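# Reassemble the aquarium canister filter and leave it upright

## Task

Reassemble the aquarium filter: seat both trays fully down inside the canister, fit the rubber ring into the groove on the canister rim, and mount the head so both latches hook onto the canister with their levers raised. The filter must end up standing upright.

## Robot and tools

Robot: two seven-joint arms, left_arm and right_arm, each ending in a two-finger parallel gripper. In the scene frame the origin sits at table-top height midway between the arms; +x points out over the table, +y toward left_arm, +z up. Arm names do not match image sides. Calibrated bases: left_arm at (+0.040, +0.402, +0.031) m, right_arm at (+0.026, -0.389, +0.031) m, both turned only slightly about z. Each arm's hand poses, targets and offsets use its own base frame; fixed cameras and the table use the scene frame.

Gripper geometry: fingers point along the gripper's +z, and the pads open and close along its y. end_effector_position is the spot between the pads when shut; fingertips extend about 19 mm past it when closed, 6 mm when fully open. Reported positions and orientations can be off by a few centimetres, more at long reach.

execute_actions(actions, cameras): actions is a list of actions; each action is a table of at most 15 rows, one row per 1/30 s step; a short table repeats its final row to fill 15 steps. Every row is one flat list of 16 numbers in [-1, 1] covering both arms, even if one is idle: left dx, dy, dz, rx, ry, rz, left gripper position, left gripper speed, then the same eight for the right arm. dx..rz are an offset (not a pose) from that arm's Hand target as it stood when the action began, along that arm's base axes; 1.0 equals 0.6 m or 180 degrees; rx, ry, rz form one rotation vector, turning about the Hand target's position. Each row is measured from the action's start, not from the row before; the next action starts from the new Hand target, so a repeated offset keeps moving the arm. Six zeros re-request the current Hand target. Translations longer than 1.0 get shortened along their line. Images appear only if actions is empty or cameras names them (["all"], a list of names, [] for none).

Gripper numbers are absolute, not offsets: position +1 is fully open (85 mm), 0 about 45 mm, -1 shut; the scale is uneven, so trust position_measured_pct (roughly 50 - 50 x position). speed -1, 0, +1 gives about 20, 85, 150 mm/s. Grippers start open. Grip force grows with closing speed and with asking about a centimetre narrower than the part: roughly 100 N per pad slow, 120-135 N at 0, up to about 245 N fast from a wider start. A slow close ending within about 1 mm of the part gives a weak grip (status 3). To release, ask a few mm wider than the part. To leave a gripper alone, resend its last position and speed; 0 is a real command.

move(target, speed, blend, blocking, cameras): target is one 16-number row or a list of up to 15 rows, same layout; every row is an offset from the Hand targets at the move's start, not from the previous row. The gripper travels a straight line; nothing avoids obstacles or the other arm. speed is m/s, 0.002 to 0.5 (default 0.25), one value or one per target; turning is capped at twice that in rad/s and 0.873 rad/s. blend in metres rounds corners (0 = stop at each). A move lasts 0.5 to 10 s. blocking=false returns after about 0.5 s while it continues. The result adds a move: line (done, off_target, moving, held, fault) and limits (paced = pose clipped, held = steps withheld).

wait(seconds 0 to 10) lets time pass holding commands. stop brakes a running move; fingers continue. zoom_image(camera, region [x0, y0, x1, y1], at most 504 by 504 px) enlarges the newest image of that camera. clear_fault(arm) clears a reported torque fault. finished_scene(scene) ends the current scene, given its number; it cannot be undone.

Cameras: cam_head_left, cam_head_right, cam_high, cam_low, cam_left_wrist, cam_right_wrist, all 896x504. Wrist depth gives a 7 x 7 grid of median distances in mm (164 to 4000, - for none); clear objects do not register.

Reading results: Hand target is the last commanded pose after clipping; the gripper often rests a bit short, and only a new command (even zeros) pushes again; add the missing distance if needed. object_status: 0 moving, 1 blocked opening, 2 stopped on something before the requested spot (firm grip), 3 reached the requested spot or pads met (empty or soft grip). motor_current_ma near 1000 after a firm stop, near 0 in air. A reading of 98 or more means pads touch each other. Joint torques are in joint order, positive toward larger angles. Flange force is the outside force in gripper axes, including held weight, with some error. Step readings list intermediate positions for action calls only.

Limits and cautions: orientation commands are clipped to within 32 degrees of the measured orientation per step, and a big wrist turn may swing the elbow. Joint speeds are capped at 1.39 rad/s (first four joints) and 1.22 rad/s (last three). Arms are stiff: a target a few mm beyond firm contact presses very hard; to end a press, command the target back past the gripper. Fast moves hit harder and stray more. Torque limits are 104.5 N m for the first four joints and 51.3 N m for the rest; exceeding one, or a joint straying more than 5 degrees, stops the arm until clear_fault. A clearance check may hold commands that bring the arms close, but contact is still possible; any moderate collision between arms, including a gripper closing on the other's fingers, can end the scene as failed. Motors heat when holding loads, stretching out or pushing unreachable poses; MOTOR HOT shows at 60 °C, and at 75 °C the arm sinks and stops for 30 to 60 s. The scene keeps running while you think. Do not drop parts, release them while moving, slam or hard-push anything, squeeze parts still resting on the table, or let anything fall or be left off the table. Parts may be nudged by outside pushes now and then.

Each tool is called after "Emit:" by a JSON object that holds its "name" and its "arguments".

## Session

Emit:
{"name": "execute_actions", "arguments": {"actions": []}}

Scene clock: 0.00 s.
left_arm: end_effector_position=(+0.8497, -0.3037, +0.1203) position_measured_pct=0.0 object_status=3 motor_current_ma=0 end_effector_quat_wxyz=(+0.332, +0.835, +0.104, +0.426) | right_arm: end_effector_position=(+0.5565, -0.1654, +0.3112) position_measured_pct=0.0 object_status=3 motor_current_ma=0 end_effector_quat_wxyz=(-0.107, +0.686, +0.602, +0.394)
Joint positions: left_arm=[0.583 1.324 -0.92 1.085 -0.763 -0.756 0.621] | right_arm=[0.61 0.665 0.082 1.223 -0.898 1.439 0.76]
Joint velocities: within noise
Joint torques (N m): no reading
Flange force (N): no reading
Wrist depth (mm): cam_left_wrist=[1900 2351 2493 2483 2240 2232 2580 / 1754 2072 2590 2590 2351 2631 2751 / 1609 1878 2294 2695 2098 2858 2895 / 1507 1787 2078 2368 2521 3055 3041 / 1411 1641 1916 2255 2833 3128 3282 / 293 1500 1740 2092 2493 3234 3435 / 272 310 366 1857 2263 2908 3299] | cam_right_wrist=[742 800 867 949 1047 3157 3349 / 684 732 784 857 927 2774 3157 / 634 677 725 778 846 2521 2751 / 590 625 665 714 766 2255 2474 / 539 484 615 658 703 749 2248 / 500 488 546 611 652 696 2046 / 480 484 534 573 604 643 1884]
Hand target: left_arm +0.8497, -0.3037, +0.1203; +0.332, +0.835, +0.104, +0.426 | right_arm +0.5565, -0.1654, +0.3112; -0.107, +0.686, +0.602, +0.394
Tool commands: left_gripper/position=+1.0 left_gripper/speed=+1.0 right_gripper/position=+1.0 right_gripper/speed=+1.0

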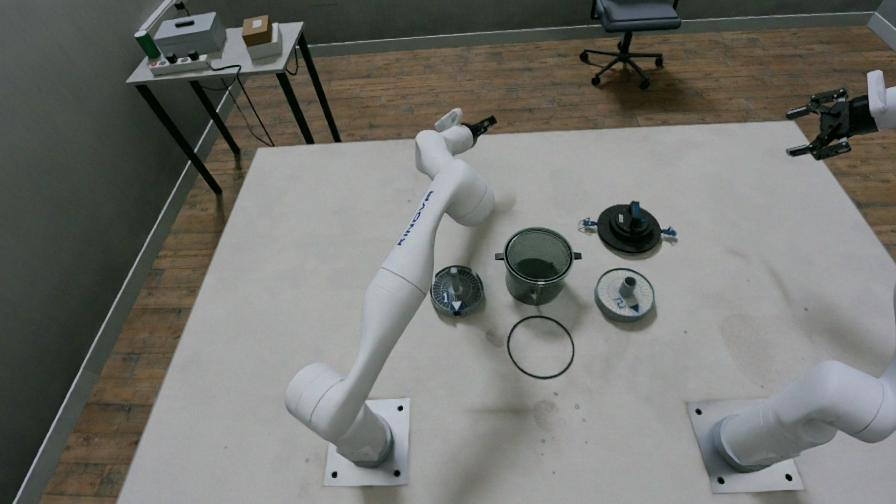

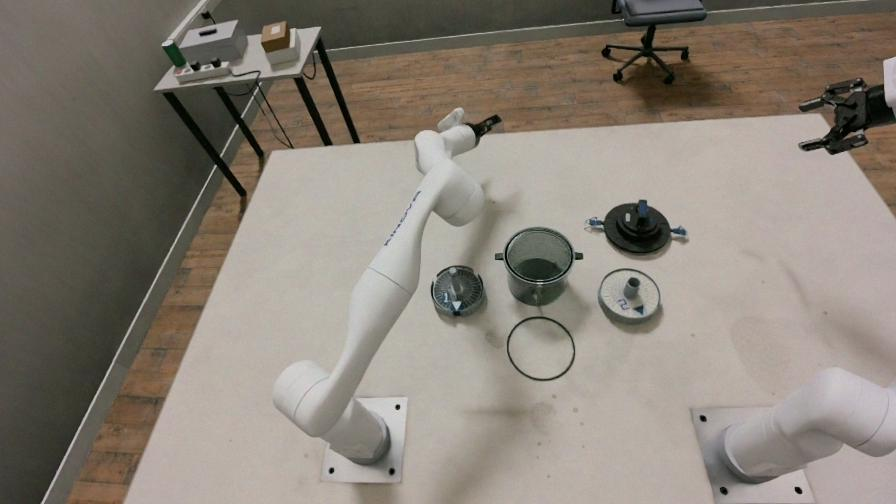

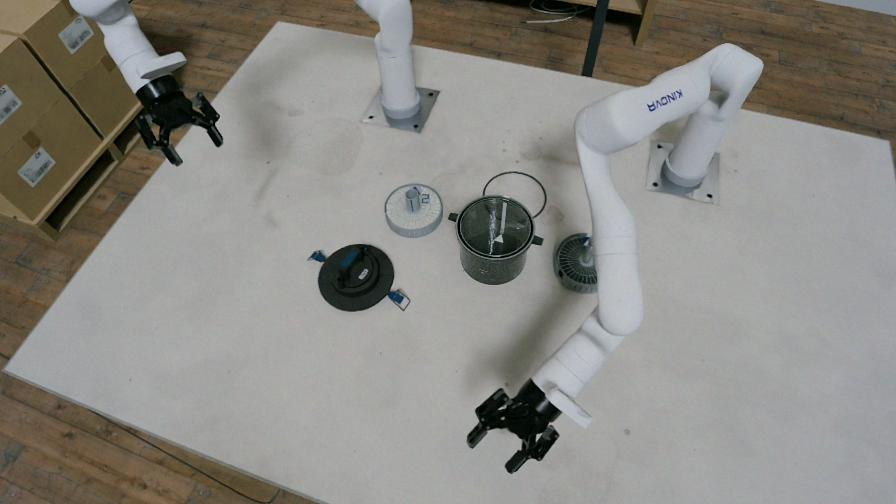

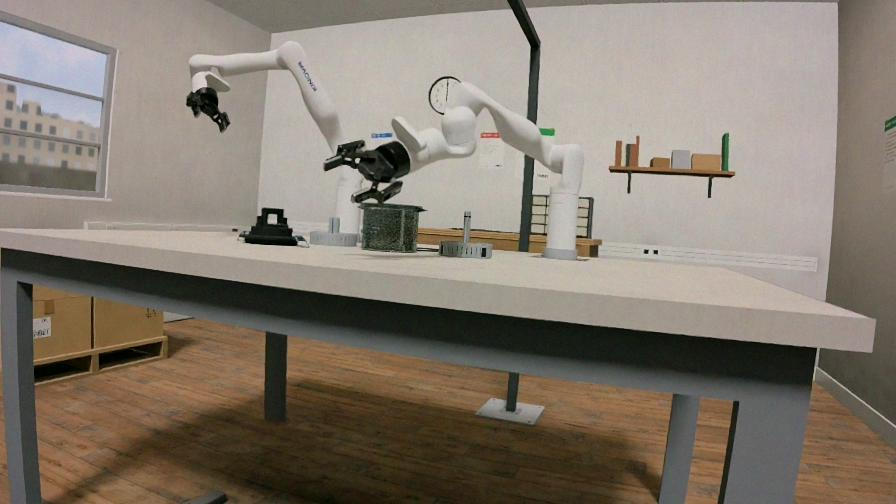

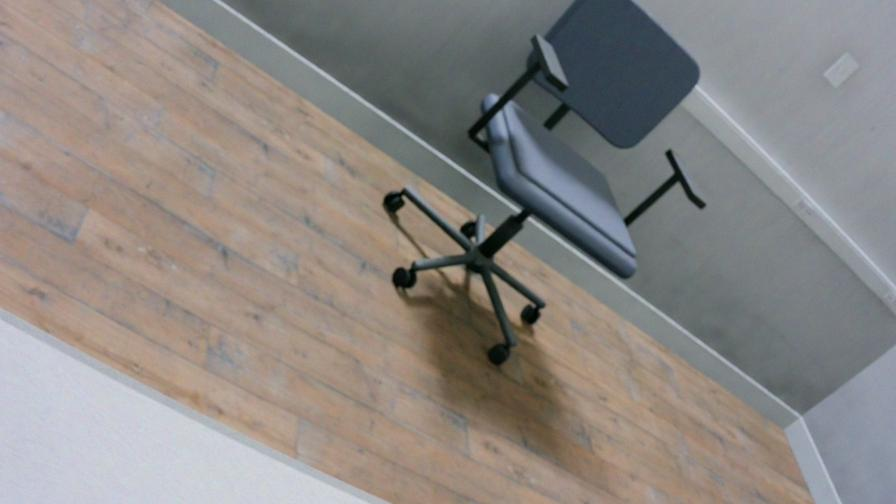

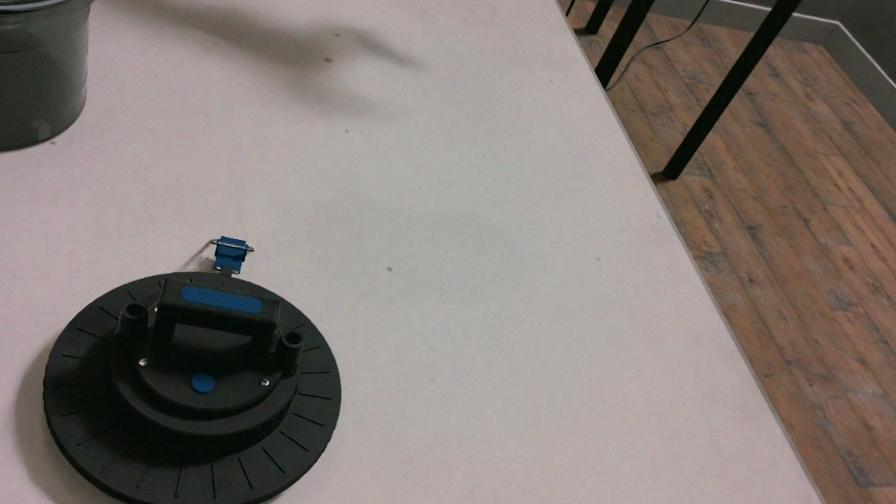

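Emit:
{"name": "move", "arguments": {"target": [-0.4167,0.333,0.467,0,0,0,0.1,-1,-0.1275,0.4223,0.0315,-0.2325,0.1332,0.039,0.1,-1], "speed": 0.25, "cameras": ["all"]}}

Scene clock: 73.97 s.
left_arm: end_effector_position=(+0.5997, -0.1039, +0.4004) position_measured_pct=45.0 object_status=3 motor_current_ma=0 end_effector_quat_wxyz=(+0.332, +0.835, +0.104, +0.426) | right_arm: end_effector_position=(+0.4800, +0.0879, +0.3301) position_measured_pct=45.0 object_status=3 motor_current_ma=0 end_effector_quat_wxyz=(+0.000, +0.708, +0.707, +0.000)
Joint positions: left_arm=[0.742 0.471 -1.28 1.878 -1.383 -1.13 0.52] | right_arm=[-0.335 0.429 0.171 1.233 -0.071 1.485 -0.175]
Joint torques (N m): left_arm=[0.89 -13.75 -3.54 -6.74 2.55 -0.85 -0.15] | right_arm=[0.45 -17.22 0.76 -9.59 -0.01 0.05 -0.07]
Flange force (N): left_arm=[8.4 -0.9 3.1] | right_arm=[0.2 -2.7 2.3]
Wrist depth (mm): cam_left_wrist=[2368 2674 2751 2798 2729 2833 2821 / 2218 2652 2846 2858 2621 2908 3014 / 2028 2360 2858 3000 2786 3113 3188 / 1873 2188 2540 2729 2621 3418 3400 / 1740 1991 2351 2684 3435 3684 3746 / 623 1857 2181 2540 3172 3811 3855 / 583 669 2028 2343 2786 3584 3546] | cam_right_wrist=[510 508 508 506 504 502 501 / 512 509 508 506 504 502 501 / 510 476 476 504 504 502 501 / 510 476 477 504 481 480 499 / 508 477 482 504 449 448 499 / 509 507 507 504 448 447 499 / 507 507 504 503 481 478 499]
Hand target: left_arm +0.5997, -0.1039, +0.4005; +0.332, +0.835, +0.104, +0.426 | right_arm +0.4800, +0.0880, +0.3301; +0.000, +0.708, +0.707, +0.000
Off the commanded pose: left_arm 0.000 m, 0 deg | right_arm 0.000 m, 0 deg.
move: done

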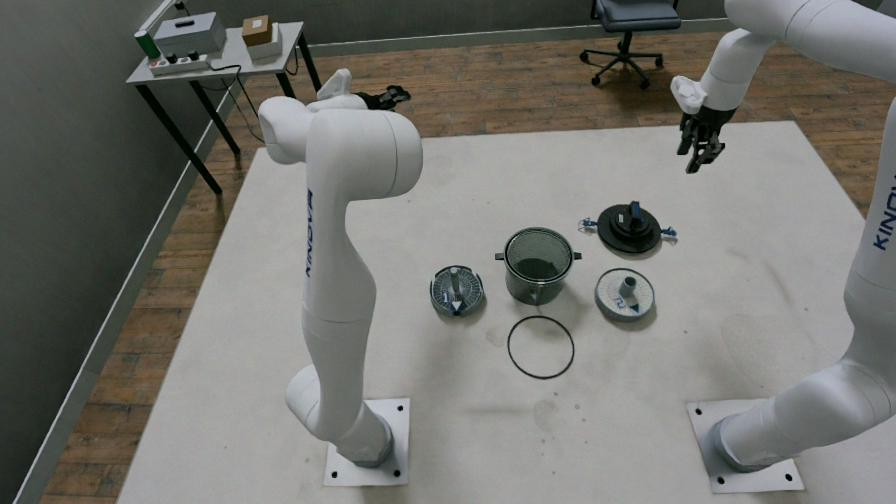

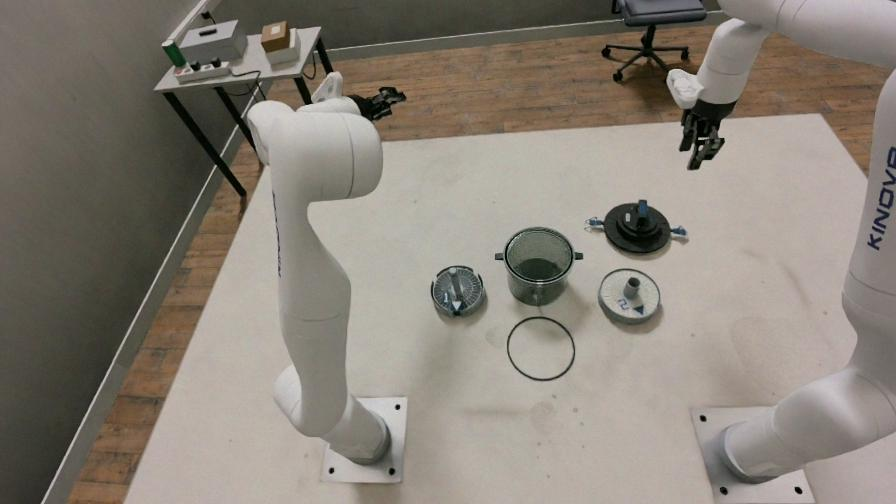

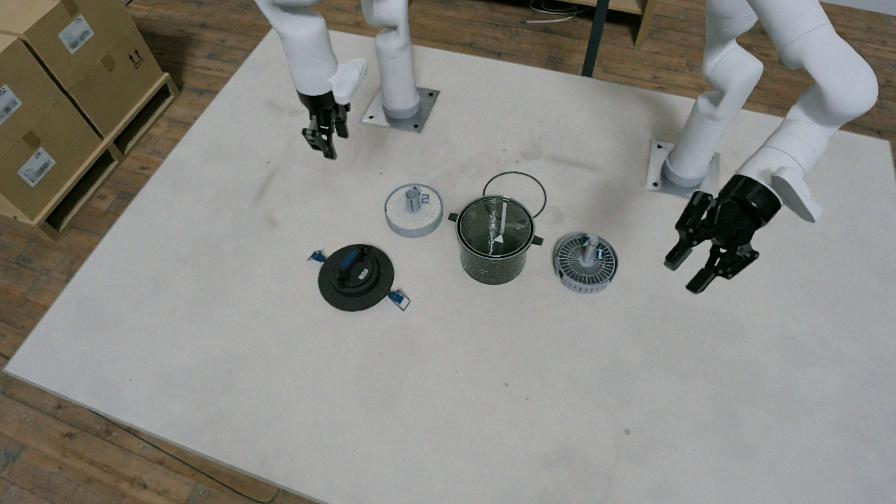

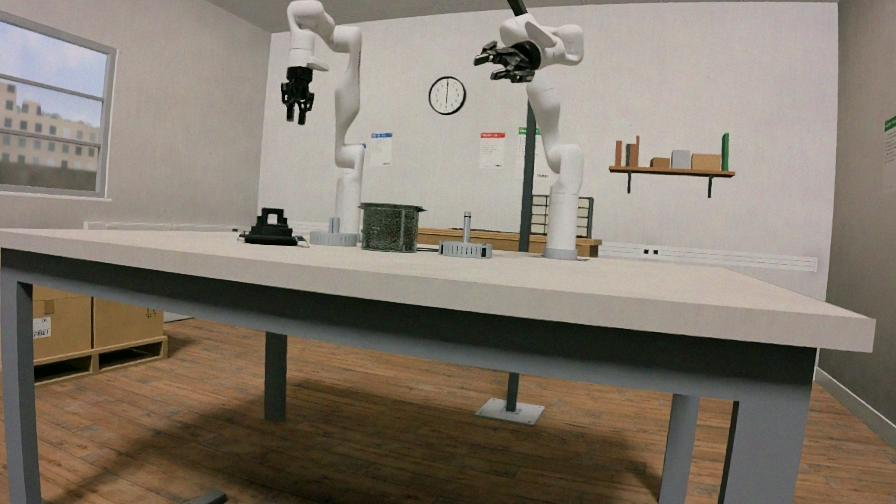

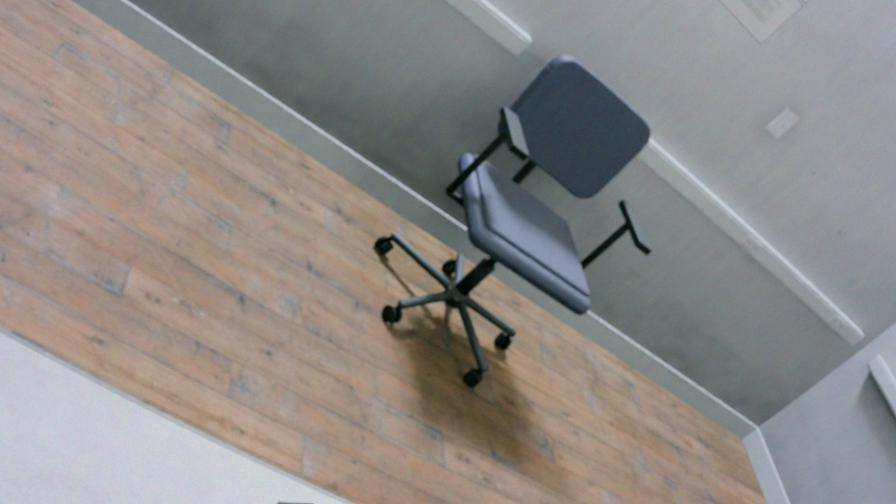

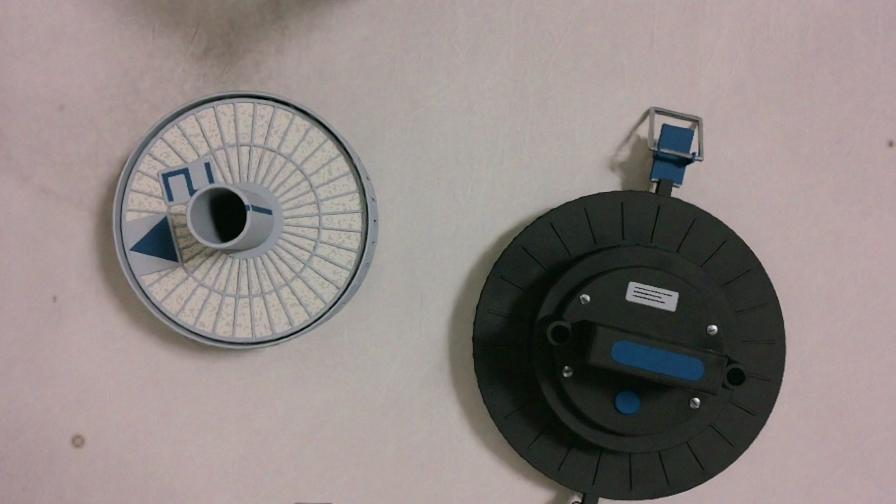

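Emit:
{"name": "move", "arguments": {"target": [-0.516,-0.3435,-0.1175,0.224,0.2874,-0.0702,0.1,-1,0,0,0,0,0,0,0.1,-1], "speed": 0.25, "cameras": ["cam_head_left", "cam_left_wrist"]}}

Emit:
{"name": "zoom_image", "arguments": {"camera": "cam_left_wrist", "region": [0, 0, 504, 504]}}

Scene clock: 94.50 s.
left_arm: end_effector_position=(+0.2901, -0.3100, +0.3300) position_measured_pct=45.0 object_status=3 motor_current_ma=0 end_effector_quat_wxyz=(+0.000, +1.000, +0.000, -0.001) | right_arm: end_effector_position=(+0.4800, +0.0880, +0.3301) position_measured_pct=45.0 object_status=3 motor_current_ma=0 end_effector_quat_wxyz=(+0.000, +0.708, +0.707, +0.000)
Joint positions: left_arm=[1.598 0.667 -1.557 1.423 -2.471 -1.68 1.701] | right_arm=[-0.335 0.429 0.171 1.233 -0.071 1.485 -0.175]
Joint torques (N m): left_arm=[0.94 -14.61 -5.04 -5.32 0.05 0.06 -0.01] | right_arm=[0.35 -17.14 0.71 -9.54 0.04 0.18 -0.08]
Flange force (N): left_arm=[7.0 4.9 -5.0] | right_arm=[-0.1 -2.8 2.5]
Wrist depth (mm): cam_left_wrist=[506 507 507 506 505 505 505 / 508 505 504 507 503 505 503 / 505 477 476 507 505 503 503 / 505 477 475 504 502 504 503 / 505 475 478 503 503 502 503 / 505 502 504 504 503 502 502 / 504 505 503 503 504 502 503] | cam_right_wrist=[510 509 507 507 504 503 501 / 511 508 507 505 503 502 501 / 509 476 476 506 503 500 500 / 509 476 476 505 480 478 500 / 510 476 476 505 450 448 499 / 510 508 505 504 449 448 499 / 510 507 505 503 480 480 499]
Hand target: left_arm +0.2901, -0.3100, +0.3300; +0.000, +1.000, +0.000, -0.001 | right_arm +0.4800, +0.0880, +0.3301; +0.000, +0.708, +0.707, +0.000
Off the commanded pose: left_arm 0.000 m, 0 deg | right_arm 0.000 m, 0 deg.
move: done
Images, in order (width x height): cam_head_left 896x504, cam_left_wrist 896x504.

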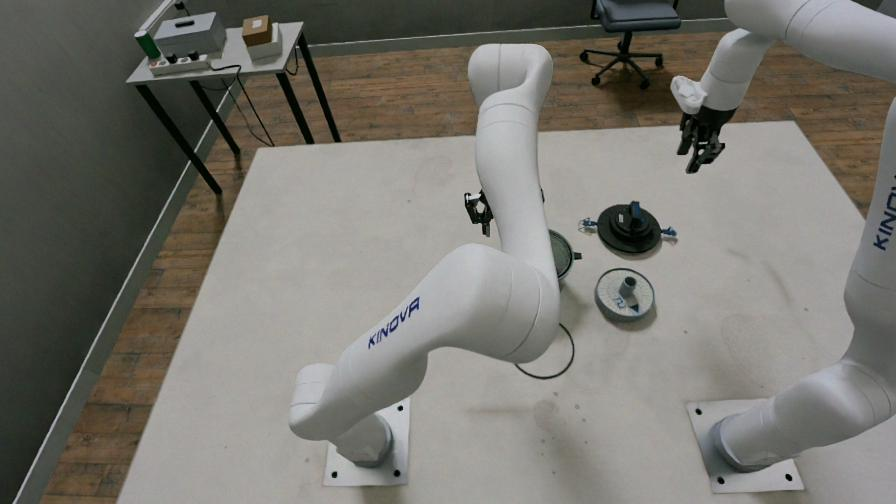

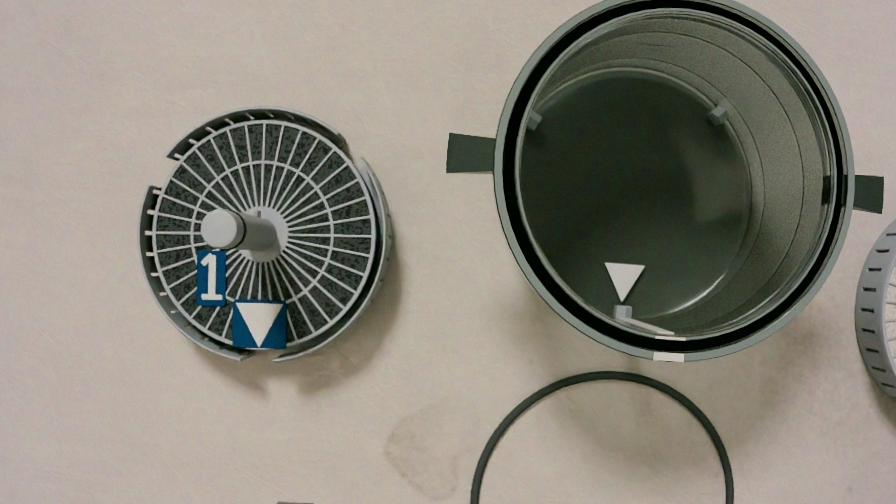

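Scaled by 1.000.

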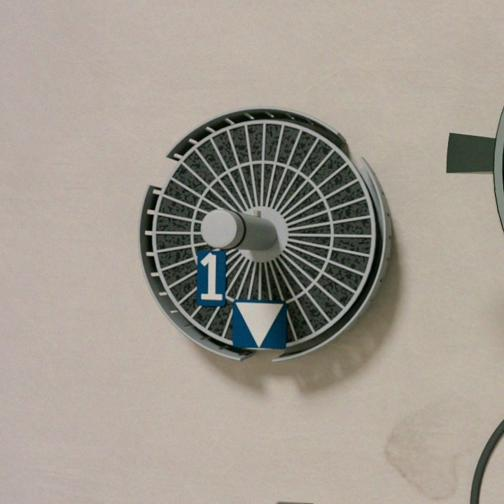

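Emit:
{"name": "move", "arguments": {"target": [0,0,0,0,0,0.25,0.1,-1,0,0,0,0,0,0,0.1,-1], "speed": 0.4}}

Scene clock: 160.23 s.
left_arm: end_effector_position=(+0.2901, -0.3100, +0.3300) position_measured_pct=45.0 object_status=3 motor_current_ma=0 end_effector_quat_wxyz=(+0.000, +0.924, +0.382, -0.001) | right_arm: end_effector_position=(+0.4800, +0.0880, +0.3301) position_measured_pct=45.0 object_status=3 motor_current_ma=0 end_effector_quat_wxyz=(+0.000, +0.708, +0.707, +0.000)
Joint positions: left_arm=[1.591 0.792 -1.742 1.424 -2.338 -1.797 2.362] | right_arm=[-0.335 0.429 0.171 1.233 -0.071 1.485 -0.175]
Joint torques (N m): left_arm=[0.97 -15.36 -5.78 -4.31 0.04 -0.03 -0.09] | right_arm=[0.35 -17.16 0.73 -9.58 0.04 0.18 -0.09]
Flange force (N): left_arm=[1.2 8.0 -5.1] | right_arm=[-0.1 -2.9 2.6]
Wrist depth (mm): cam_left_wrist=[506 508 507 486 505 506 505 / 505 507 479 478 504 506 503 / 506 504 476 476 507 502 503 / 506 506 503 477 505 504 500 / 506 507 505 504 503 505 503 / 507 505 502 502 503 501 503 / 505 504 504 503 502 503 502] | cam_right_wrist=[511 509 507 507 504 503 502 / 511 509 506 505 504 502 500 / 510 477 477 505 504 501 500 / 509 476 475 504 481 478 500 / 509 477 476 505 448 449 499 / 508 508 506 504 448 448 499 / 508 506 505 503 481 480 499]
Hand target: left_arm +0.2901, -0.3100, +0.3300; +0.000, +0.924, +0.382, -0.001 | right_arm +0.4800, +0.0880, +0.3301; +0.000, +0.708, +0.707, +0.000
Off the commanded pose: left_arm 0.000 m, 0 deg | right_arm 0.000 m, 0 deg.
move: done

Emit:
{"name": "move", "arguments": {"target": [0.13,-0.09,0,0,0,-0.75,0.1,-1,0,0,0,0,0,0,0.1,-1], "speed": 0.45}}

Emit:
{"name": "move", "arguments": {"target": [0.1292,-0.0867,0,0,0,-0.5,0.1,-1,0,0,0,0,0,0,0.1,-1], "speed": 0.45, "cameras": ["cam_head_left", "cam_left_wrist"]}}

Scene clock: 172.47 s.
left_arm: end_effector_position=(+0.3681, -0.3640, +0.3300) position_measured_pct=45.0 object_status=3 motor_current_ma=0 end_effector_quat_wxyz=(-0.001, +0.707, -0.707, +0.000) | right_arm: end_effector_position=(+0.4800, +0.0880, +0.3301) position_measured_pct=45.0 object_status=3 motor_current_ma=0 end_effector_quat_wxyz=(+0.000, +0.708, +0.707, +0.000)
Joint positions: left_arm=[1.231 0.67 -1.07 1.079 -2.563 -1.678 0.339] | right_arm=[-0.335 0.429 0.171 1.233 -0.071 1.485 -0.175]
Joint torques (N m): left_arm=[0.85 -19.5 -3.66 -5.75 0.1 -0.03 -0.13] | right_arm=[0.37 -17.13 0.66 -9.57 0.01 0.15 -0.08]
Flange force (N): left_arm=[6.8 -8.8 -5.9] | right_arm=[-0.1 -2.9 2.5]
Wrist depth (mm): cam_left_wrist=[504 503 502 503 502 502 503 / 504 502 502 383 506 503 502 / 502 504 506 504 503 502 503 / 502 503 504 505 502 503 503 / 503 503 502 503 506 503 503 / 503 502 504 505 504 503 501 / 503 503 500 503 503 503 502] | cam_right_wrist=[510 508 507 506 504 502 501 / 510 508 506 506 504 502 500 / 510 476 476 504 504 500 500 / 509 476 476 505 480 479 499 / 509 477 475 504 449 448 499 / 509 507 505 506 449 448 498 / 508 507 506 503 478 479 499]
Hand target: left_arm +0.3681, -0.3640, +0.3300; -0.001, +0.707, -0.707, +0.000 | right_arm +0.4800, +0.0880, +0.3301; +0.000, +0.708, +0.707, +0.000
Off the commanded pose: left_arm 0.000 m, 0 deg | right_arm 0.000 m, 0 deg.
move: done

Scene clock: 174.90 s.
left_arm: end_effector_position=(+0.4456, -0.4161, +0.3300) position_measured_pct=45.0 object_status=3 motor_current_ma=0 end_effector_quat_wxyz=(+0.001, +0.000, +1.000, +0.000) | right_arm: end_effector_position=(+0.4800, +0.0880, +0.3301) position_measured_pct=45.0 object_status=3 motor_current_ma=0 end_effector_quat_wxyz=(+0.000, +0.708, +0.707, +0.000)
Joint positions: left_arm=[0.892 0.842 -0.696 0.558 -2.624 -1.834 -1.039] | right_arm=[-0.335 0.429 0.171 1.233 -0.071 1.485 -0.175]
Joint torques (N m): left_arm=[0.99 -24.51 -1.41 -5.49 0.09 -0.17 -0.06] | right_arm=[0.38 -17.15 0.71 -9.54 0.04 0.21 -0.09]
Flange force (N): left_arm=[-17.4 -14.2 -11.5] | right_arm=[-0.1 -2.9 2.6]
Wrist depth (mm): cam_left_wrist=[472 502 503 502 503 505 505 / 470 483 503 503 502 502 479 / 472 487 500 503 502 494 474 / 479 504 503 503 502 474 476 / 501 503 503 502 503 504 499 / 478 501 500 505 502 503 502 / 477 500 500 499 502 503 502] | cam_right_wrist=[512 509 508 505 504 502 500 / 510 508 506 505 504 502 498 / 510 477 476 505 504 502 500 / 510 476 475 505 481 479 500 / 510 477 476 503 450 450 500 / 508 508 504 504 449 447 499 / 507 506 505 503 480 478 498]
Hand target: left_arm +0.4456, -0.4161, +0.3300; +0.001, +0.000, +1.000, +0.000 | right_arm +0.4800, +0.0880, +0.3301; +0.000, +0.708, +0.707, +0.000
Off the commanded pose: left_arm 0.000 m, 0 deg | right_arm 0.000 m, 0 deg.
move: done
Images, in order (width x height): cam_head_left 896x504, cam_left_wrist 896x504.

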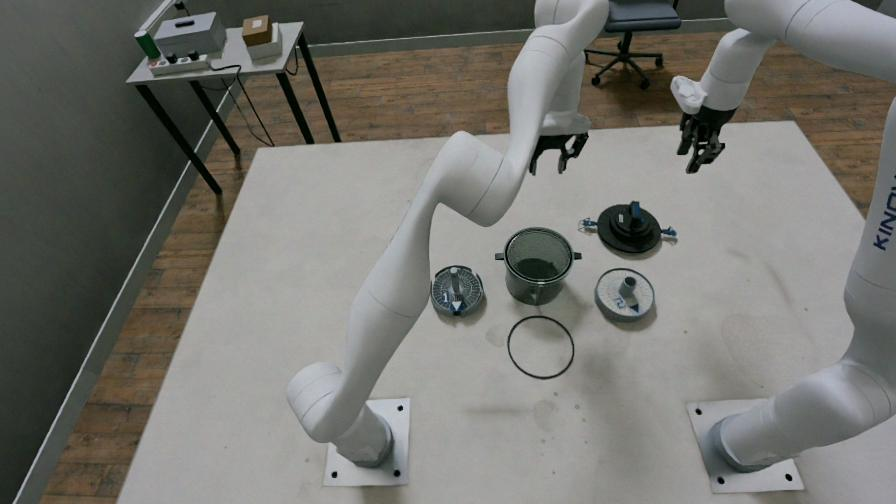

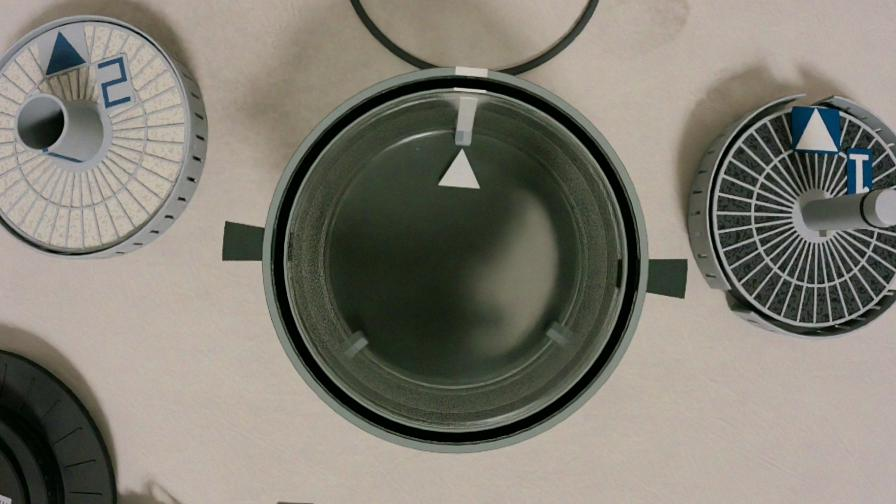

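Emit:
{"name": "zoom_image", "arguments": {"camera": "cam_left_wrist", "region": [220, 40, 500, 290]}}

Emit:
{"name": "move", "arguments": {"target": [-0.0385,0.345,-0.1833,0,0,0,-0.2,-1,0,0,0,0,0,0,0.1,-1], "speed": 0.2, "cameras": ["cam_left_wrist", "cam_right_wrist"]}}

Emit:
{"name": "zoom_image", "arguments": {"camera": "cam_right_wrist", "region": [450, 90, 800, 504]}}

Scaled by 1.800 from the camera's 896x504 image, which has a finer 1280x720 frame.

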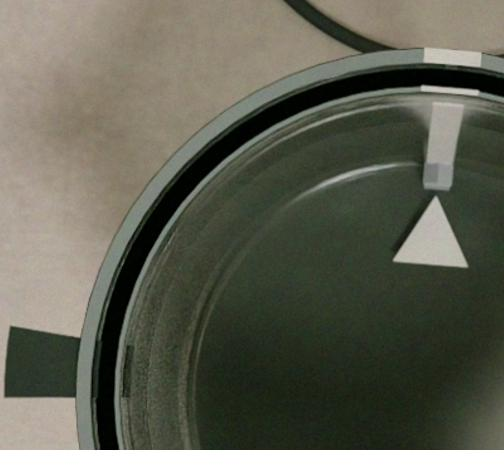

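Scene clock: 251.20 s.
left_arm: end_effector_position=(+0.4225, -0.2091, +0.2200) position_measured_pct=60.2 object_status=3 motor_current_ma=0 end_effector_quat_wxyz=(+0.001, +0.000, +1.000, +0.000) | right_arm: end_effector_position=(+0.4800, +0.0880, +0.3301) position_measured_pct=45.0 object_status=3 motor_current_ma=0 end_effector_quat_wxyz=(+0.000, +0.708, +0.707, +0.000)
Joint positions: left_arm=[0.912 0.563 -0.805 1.527 -2.721 -1.231 -1.528] | right_arm=[-0.335 0.429 0.171 1.233 -0.071 1.485 -0.175]
Joint torques (N m): left_arm=[0.98 -17.39 -2.66 -5.67 0.06 -0.08 -0.04] | right_arm=[0.36 -17.14 0.68 -9.53 0.05 0.19 -0.09]
Flange force (N): left_arm=[-9.7 -2.6 -3.4] | right_arm=[-0.1 -2.8 2.5]
Wrist depth (mm): cam_left_wrist=[395 396 395 396 395 397 398 / 394 395 395 366 394 395 396 / 395 394 365 366 366 394 398 / 393 395 367 366 367 395 396 / 393 394 367 366 366 395 394 / 392 393 394 366 394 395 394 / 393 394 394 394 394 394 394] | cam_right_wrist=[512 508 508 505 505 503 501 / 511 509 506 506 504 503 500 / 510 477 476 504 504 503 499 / 510 478 476 505 481 479 500 / 509 476 476 502 449 448 499 / 509 508 505 504 448 447 499 / 507 505 505 504 480 478 498]
Hand target: left_arm +0.4225, -0.2091, +0.2200; +0.001, +0.000, +1.000, +0.000 | right_arm +0.4800, +0.0880, +0.3301; +0.000, +0.708, +0.707, +0.000
Off the commanded pose: left_arm 0.000 m, 0 deg | right_arm 0.000 m, 0 deg.
move: done
Images, in order (width x height): cam_left_wrist 896x504, cam_right_wrist 896x504.

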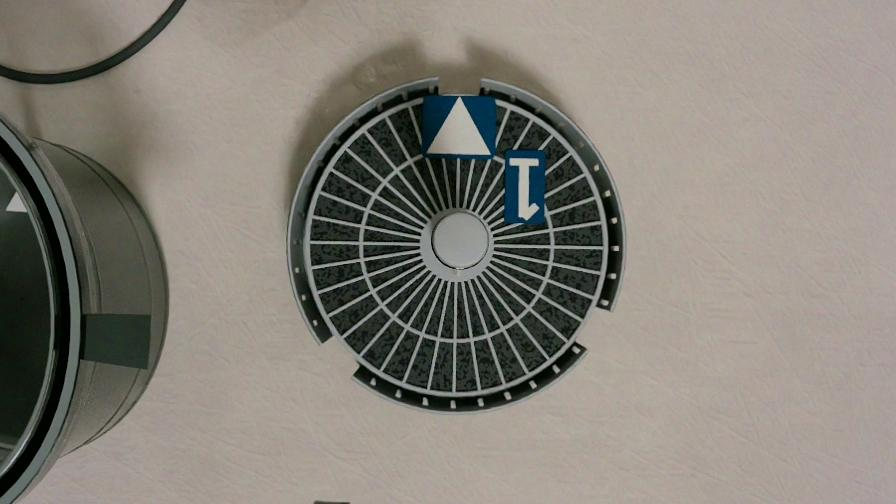

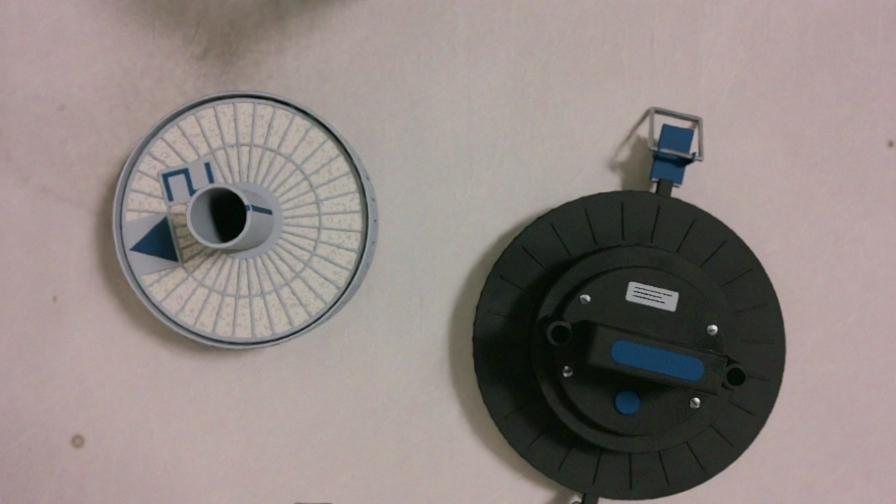

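Scaled by 1.217 from the camera's 896x504 image, which has a finer 1280x720 frame.

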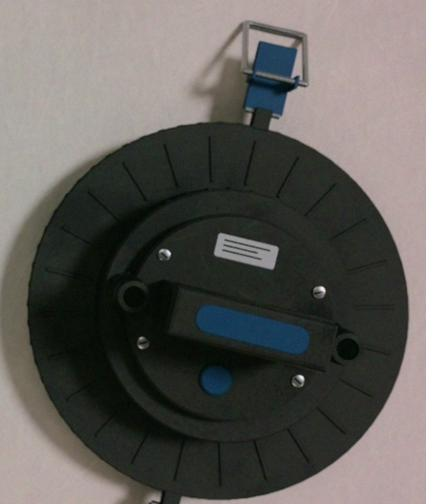

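Emit:
{"name": "move", "arguments": {"target": [[-0.1045,0.0063,-0.1167,0,0,0,0.1,-1,0,0,0,0,0,0,0.1,-1],[-0.1045,0.0063,-0.28,0,0,0,0.1,-1,0,0,0,0,0,0,0.1,-1]], "speed": [0.2,0.07], "cameras": ["cam_left_wrist","cam_head_left"]}}

Scene clock: 318.20 s.
left_arm: end_effector_position=(+0.3598, -0.2053, +0.0520) position_measured_pct=45.0 object_status=3 motor_current_ma=0 end_effector_quat_wxyz=(+0.001, +0.000, +1.000, +0.000) | right_arm: end_effector_position=(+0.4800, +0.0880, +0.3301) position_measured_pct=45.0 object_status=3 motor_current_ma=0 end_effector_quat_wxyz=(+0.000, +0.708, +0.707, +0.000)
Joint positions: left_arm=[0.909 0.707 -0.657 1.937 -2.495 -0.718 -1.709] | right_arm=[-0.335 0.429 0.171 1.233 -0.071 1.485 -0.175]
Joint torques (N m): left_arm=[1.05 -16.99 -2.47 -2.88 0.11 -0.17 0.05] | right_arm=[0.36 -17.16 0.65 -9.57 0.04 0.19 -0.07]
Flange force (N): left_arm=[-7.6 -1.3 0.0] | right_arm=[-0.1 -2.9 2.6]
Wrist depth (mm): cam_left_wrist=[228 228 228 228 229 229 229 / 228 228 229 228 229 229 229 / 228 228 227 228 229 229 229 / 227 228 199 198 200 228 228 / 227 228 199 198 199 227 228 / 227 199 199 199 198 199 228 / 227 199 199 198 199 199 228] | cam_right_wrist=[509 509 508 506 504 503 500 / 511 508 507 505 504 502 500 / 510 477 476 505 503 502 500 / 509 477 476 506 481 480 501 / 508 476 476 504 449 448 500 / 509 506 505 504 448 448 500 / 509 507 506 503 480 478 500]
Hand target: left_arm +0.3598, -0.2053, +0.0520; +0.001, +0.000, +1.000, +0.000 | right_arm +0.4800, +0.0880, +0.3301; +0.000, +0.708, +0.707, +0.000
Off the commanded pose: left_arm 0.000 m, 0 deg | right_arm 0.000 m, 0 deg.
move: done
Images, in order (width x height): cam_head_left 896x504, cam_left_wrist 896x504.

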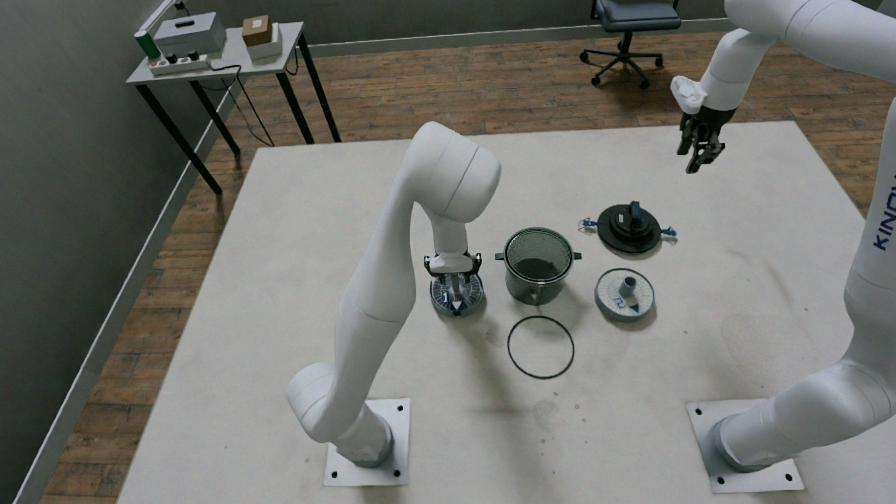

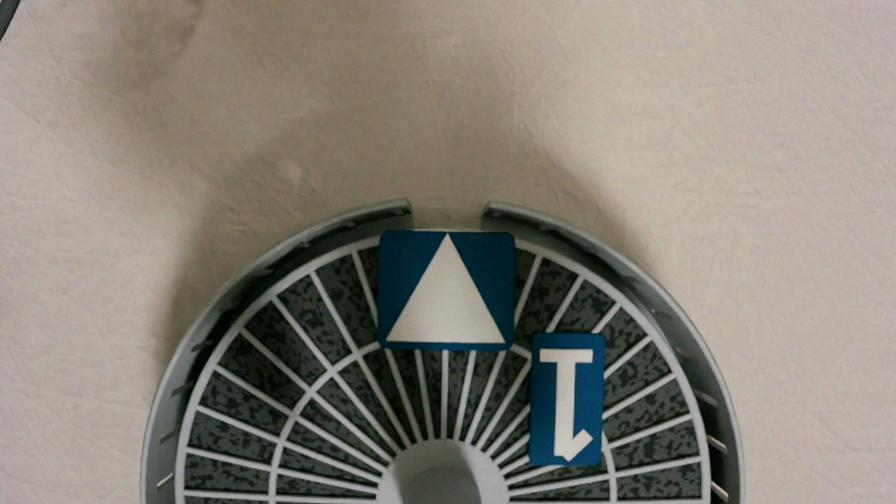

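Emit:
{"name": "move", "arguments": {"target": [0,0,0,0,0,0,-0.62,-1,0,0,0,0,0,0,0.1,-1], "speed": 0.05}}

Scene clock: 324.20 s.
left_arm: end_effector_position=(+0.3598, -0.2053, +0.0520) position_measured_pct=80.1 object_status=0 motor_current_ma=950 end_effector_quat_wxyz=(+0.001, +0.000, +1.000, +0.000) | right_arm: end_effector_position=(+0.4800, +0.0880, +0.3301) position_measured_pct=45.0 object_status=3 motor_current_ma=0 end_effector_quat_wxyz=(+0.000, +0.708, +0.707, +0.000)
Joint positions: left_arm=[0.909 0.707 -0.657 1.937 -2.495 -0.718 -1.709] | right_arm=[-0.335 0.429 0.171 1.233 -0.071 1.485 -0.175]
Joint torques (N m): left_arm=[1.57 -13.05 -0.78 -3 0.64 0.71 -0.03] | right_arm=[0.35 -17.14 0.69 -9.52 0.05 0.18 -0.07]
Flange force (N): left_arm=[-4.7 1.6 -12.8] | right_arm=[0.0 -2.7 2.4]
Wrist depth (mm): cam_left_wrist=[228 229 228 229 229 229 229 / 228 228 229 228 228 228 229 / 228 228 228 228 228 228 229 / 228 228 200 198 199 229 228 / 227 227 199 198 199 228 228 / 228 199 199 199 198 199 228 / 227 199 199 198 199 199 228] | cam_right_wrist=[510 508 507 507 503 503 500 / 510 509 507 505 503 502 501 / 510 478 475 505 503 502 500 / 509 476 476 504 482 480 500 / 509 476 477 504 449 448 499 / 509 507 506 504 449 448 499 / 509 508 505 503 480 479 499]
Hand target: left_arm +0.3598, -0.2053, +0.0520; +0.001, +0.000, +1.000, +0.000 | right_arm +0.4800, +0.0880, +0.3301; +0.000, +0.708, +0.707, +0.000
Off the commanded pose: left_arm 0.000 m, 0 deg | right_arm 0.000 m, 0 deg.
move: done

Emit:
{"name": "move", "arguments": {"target": [0,0,0.05,0,0,0,-0.62,-1,0,0,0,0,0,0,0.1,-1], "speed": 0.05}}

Scene clock: 329.63 s.
left_arm: end_effector_position=(+0.3598, -0.2053, +0.0820) position_measured_pct=80.5 object_status=2 motor_current_ma=1000 end_effector_quat_wxyz=(+0.001, +0.000, +1.000, +0.000) | right_arm: end_effector_position=(+0.4800, +0.0880, +0.3301) position_measured_pct=45.0 object_status=3 motor_current_ma=0 end_effector_quat_wxyz=(+0.000, +0.708, +0.707, +0.000)
Joint positions: left_arm=[0.944 0.653 -0.705 1.913 -2.555 -0.791 -1.659] | right_arm=[-0.335 0.429 0.171 1.233 -0.071 1.485 -0.175]
Joint torques (N m): left_arm=[0.82 -16.96 -2.64 -3.7 -0.05 -0.01 -0.01] | right_arm=[0.37 -17.11 0.69 -9.56 0.04 0.17 -0.07]
Flange force (N): left_arm=[-7.5 -2.1 0.3] | right_arm=[-0.1 -3.0 2.5]
Wrist depth (mm): cam_left_wrist=[258 258 259 258 258 259 259 / 258 258 258 258 258 259 258 / 257 257 258 258 258 258 258 / 257 257 199 198 199 258 258 / 257 257 199 198 199 258 258 / 256 199 199 199 198 199 257 / 257 199 199 198 199 199 257] | cam_right_wrist=[510 509 507 506 503 503 501 / 510 508 507 505 503 503 500 / 510 476 477 506 504 501 500 / 511 476 475 505 480 479 500 / 509 476 477 505 448 447 500 / 509 507 506 503 448 448 499 / 510 506 504 504 480 479 499]
Hand target: left_arm +0.3598, -0.2053, +0.0820; +0.001, +0.000, +1.000, +0.000 | right_arm +0.4800, +0.0880, +0.3301; +0.000, +0.708, +0.707, +0.000
Off the commanded pose: left_arm 0.000 m, 0 deg | right_arm 0.000 m, 0 deg.
move: done

Emit:
{"name": "move", "arguments": {"target": [[0,0,0.2133,0,0,0,-0.62,-1,0,0,0,0,0,0,0.1,-1],[0.0487,-0.3477,0.2133,0,0,-0.0272,-0.62,-1,0,0,0,0,0,0,0.1,-1],[0.0487,-0.3477,0.175,0,0,-0.0272,-0.62,-1,0,0,0,0,0,0,0.1,-1]], "speed": [0.12,0.12,0.05], "blend": 0.02, "cameras": ["cam_head_left", "cam_head_right", "cam_left_wrist","cam_low"]}}

Scene clock: 342.77 s.
left_arm: end_effector_position=(+0.3890, -0.4139, +0.1870) position_measured_pct=80.5 object_status=2 motor_current_ma=1000 end_effector_quat_wxyz=(+0.001, +0.043, +0.999, +0.000) | right_arm: end_effector_position=(+0.4800, +0.0880, +0.3301) position_measured_pct=45.0 object_status=3 motor_current_ma=0 end_effector_quat_wxyz=(+0.000, +0.708, +0.707, +0.000)
Joint positions: left_arm=[1.117 0.787 -0.702 1.2 -2.65 -1.319 -1.21] | right_arm=[-0.335 0.429 0.171 1.233 -0.071 1.485 -0.175]
Joint torques (N m): left_arm=[0.95 -23.08 -3.19 -6.21 0.08 0.02 -0.04] | right_arm=[0.33 -17.1 0.73 -9.55 0.02 0.18 -0.07]
Flange force (N): left_arm=[-9.5 -6.4 -1.7] | right_arm=[-0.1 -3.0 2.5]
Wrist depth (mm): cam_left_wrist=[361 361 362 362 361 362 362 / 360 360 361 361 362 362 363 / 348 361 361 241 362 362 362 / 330 361 200 198 200 362 362 / 329 199 199 198 199 213 361 / 360 199 199 199 198 199 361 / 360 199 199 198 199 199 362] | cam_right_wrist=[511 508 508 506 505 501 500 / 510 508 508 505 504 502 500 / 510 476 476 505 505 501 500 / 510 476 475 504 480 479 499 / 509 477 476 503 449 448 499 / 509 506 505 503 448 448 499 / 509 507 505 503 480 480 499]
Hand target: left_arm +0.3890, -0.4139, +0.1870; +0.001, +0.043, +0.999, +0.000 | right_arm +0.4800, +0.0880, +0.3301; +0.000, +0.708, +0.707, +0.000
Off the commanded pose: left_arm 0.000 m, 0 deg | right_arm 0.000 m, 0 deg.
move: done; blend cut to 0.0115 m at target 2
Images, in order (width x height): cam_head_left 896x504, cam_head_right 896x504, cam_low 896x504, cam_left_wrist 896x504.

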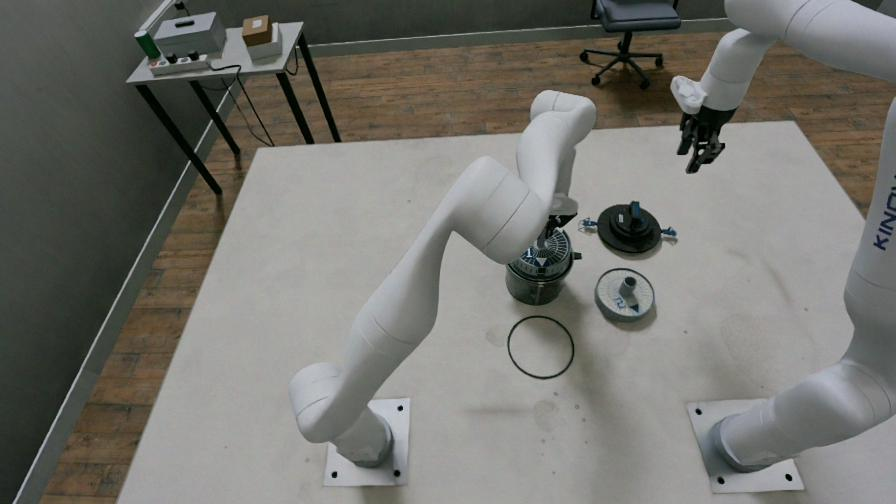

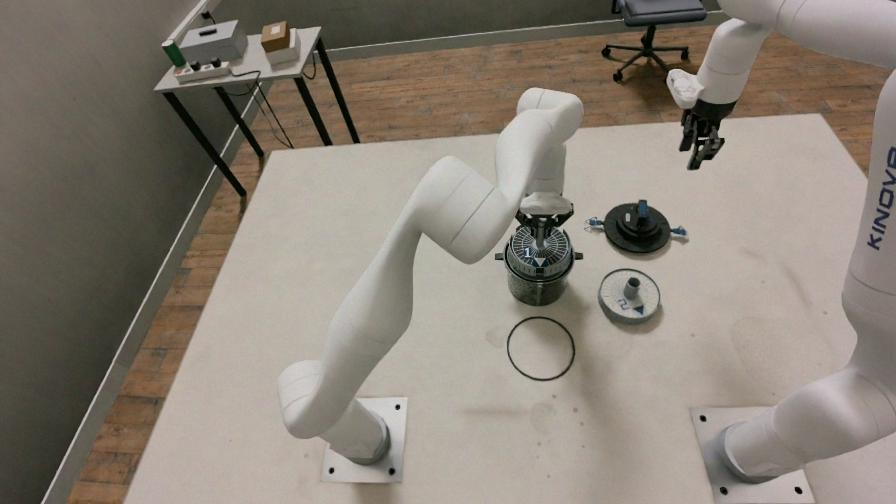

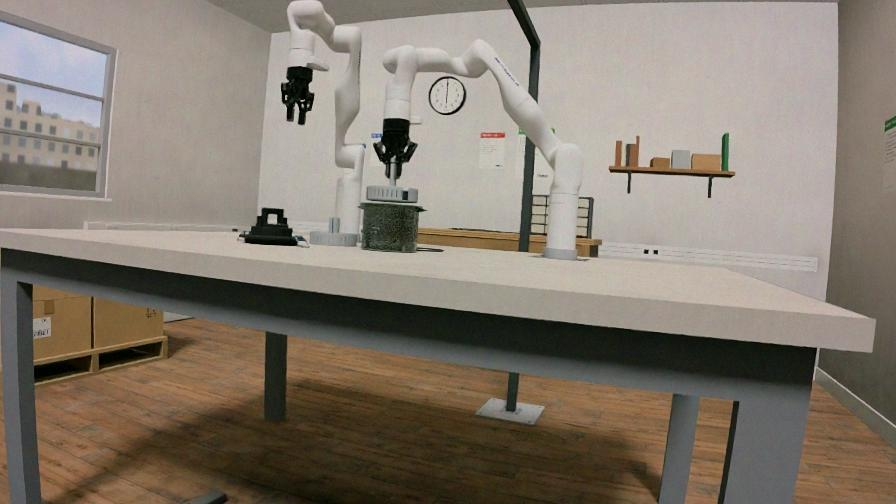

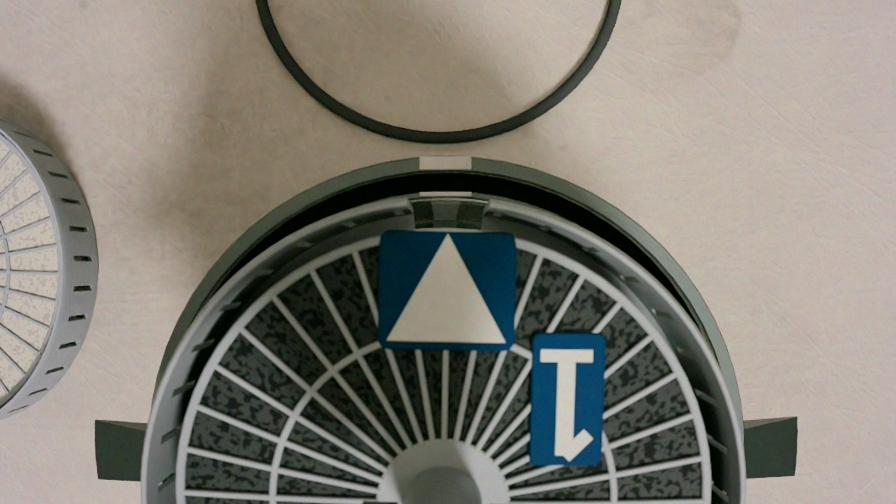

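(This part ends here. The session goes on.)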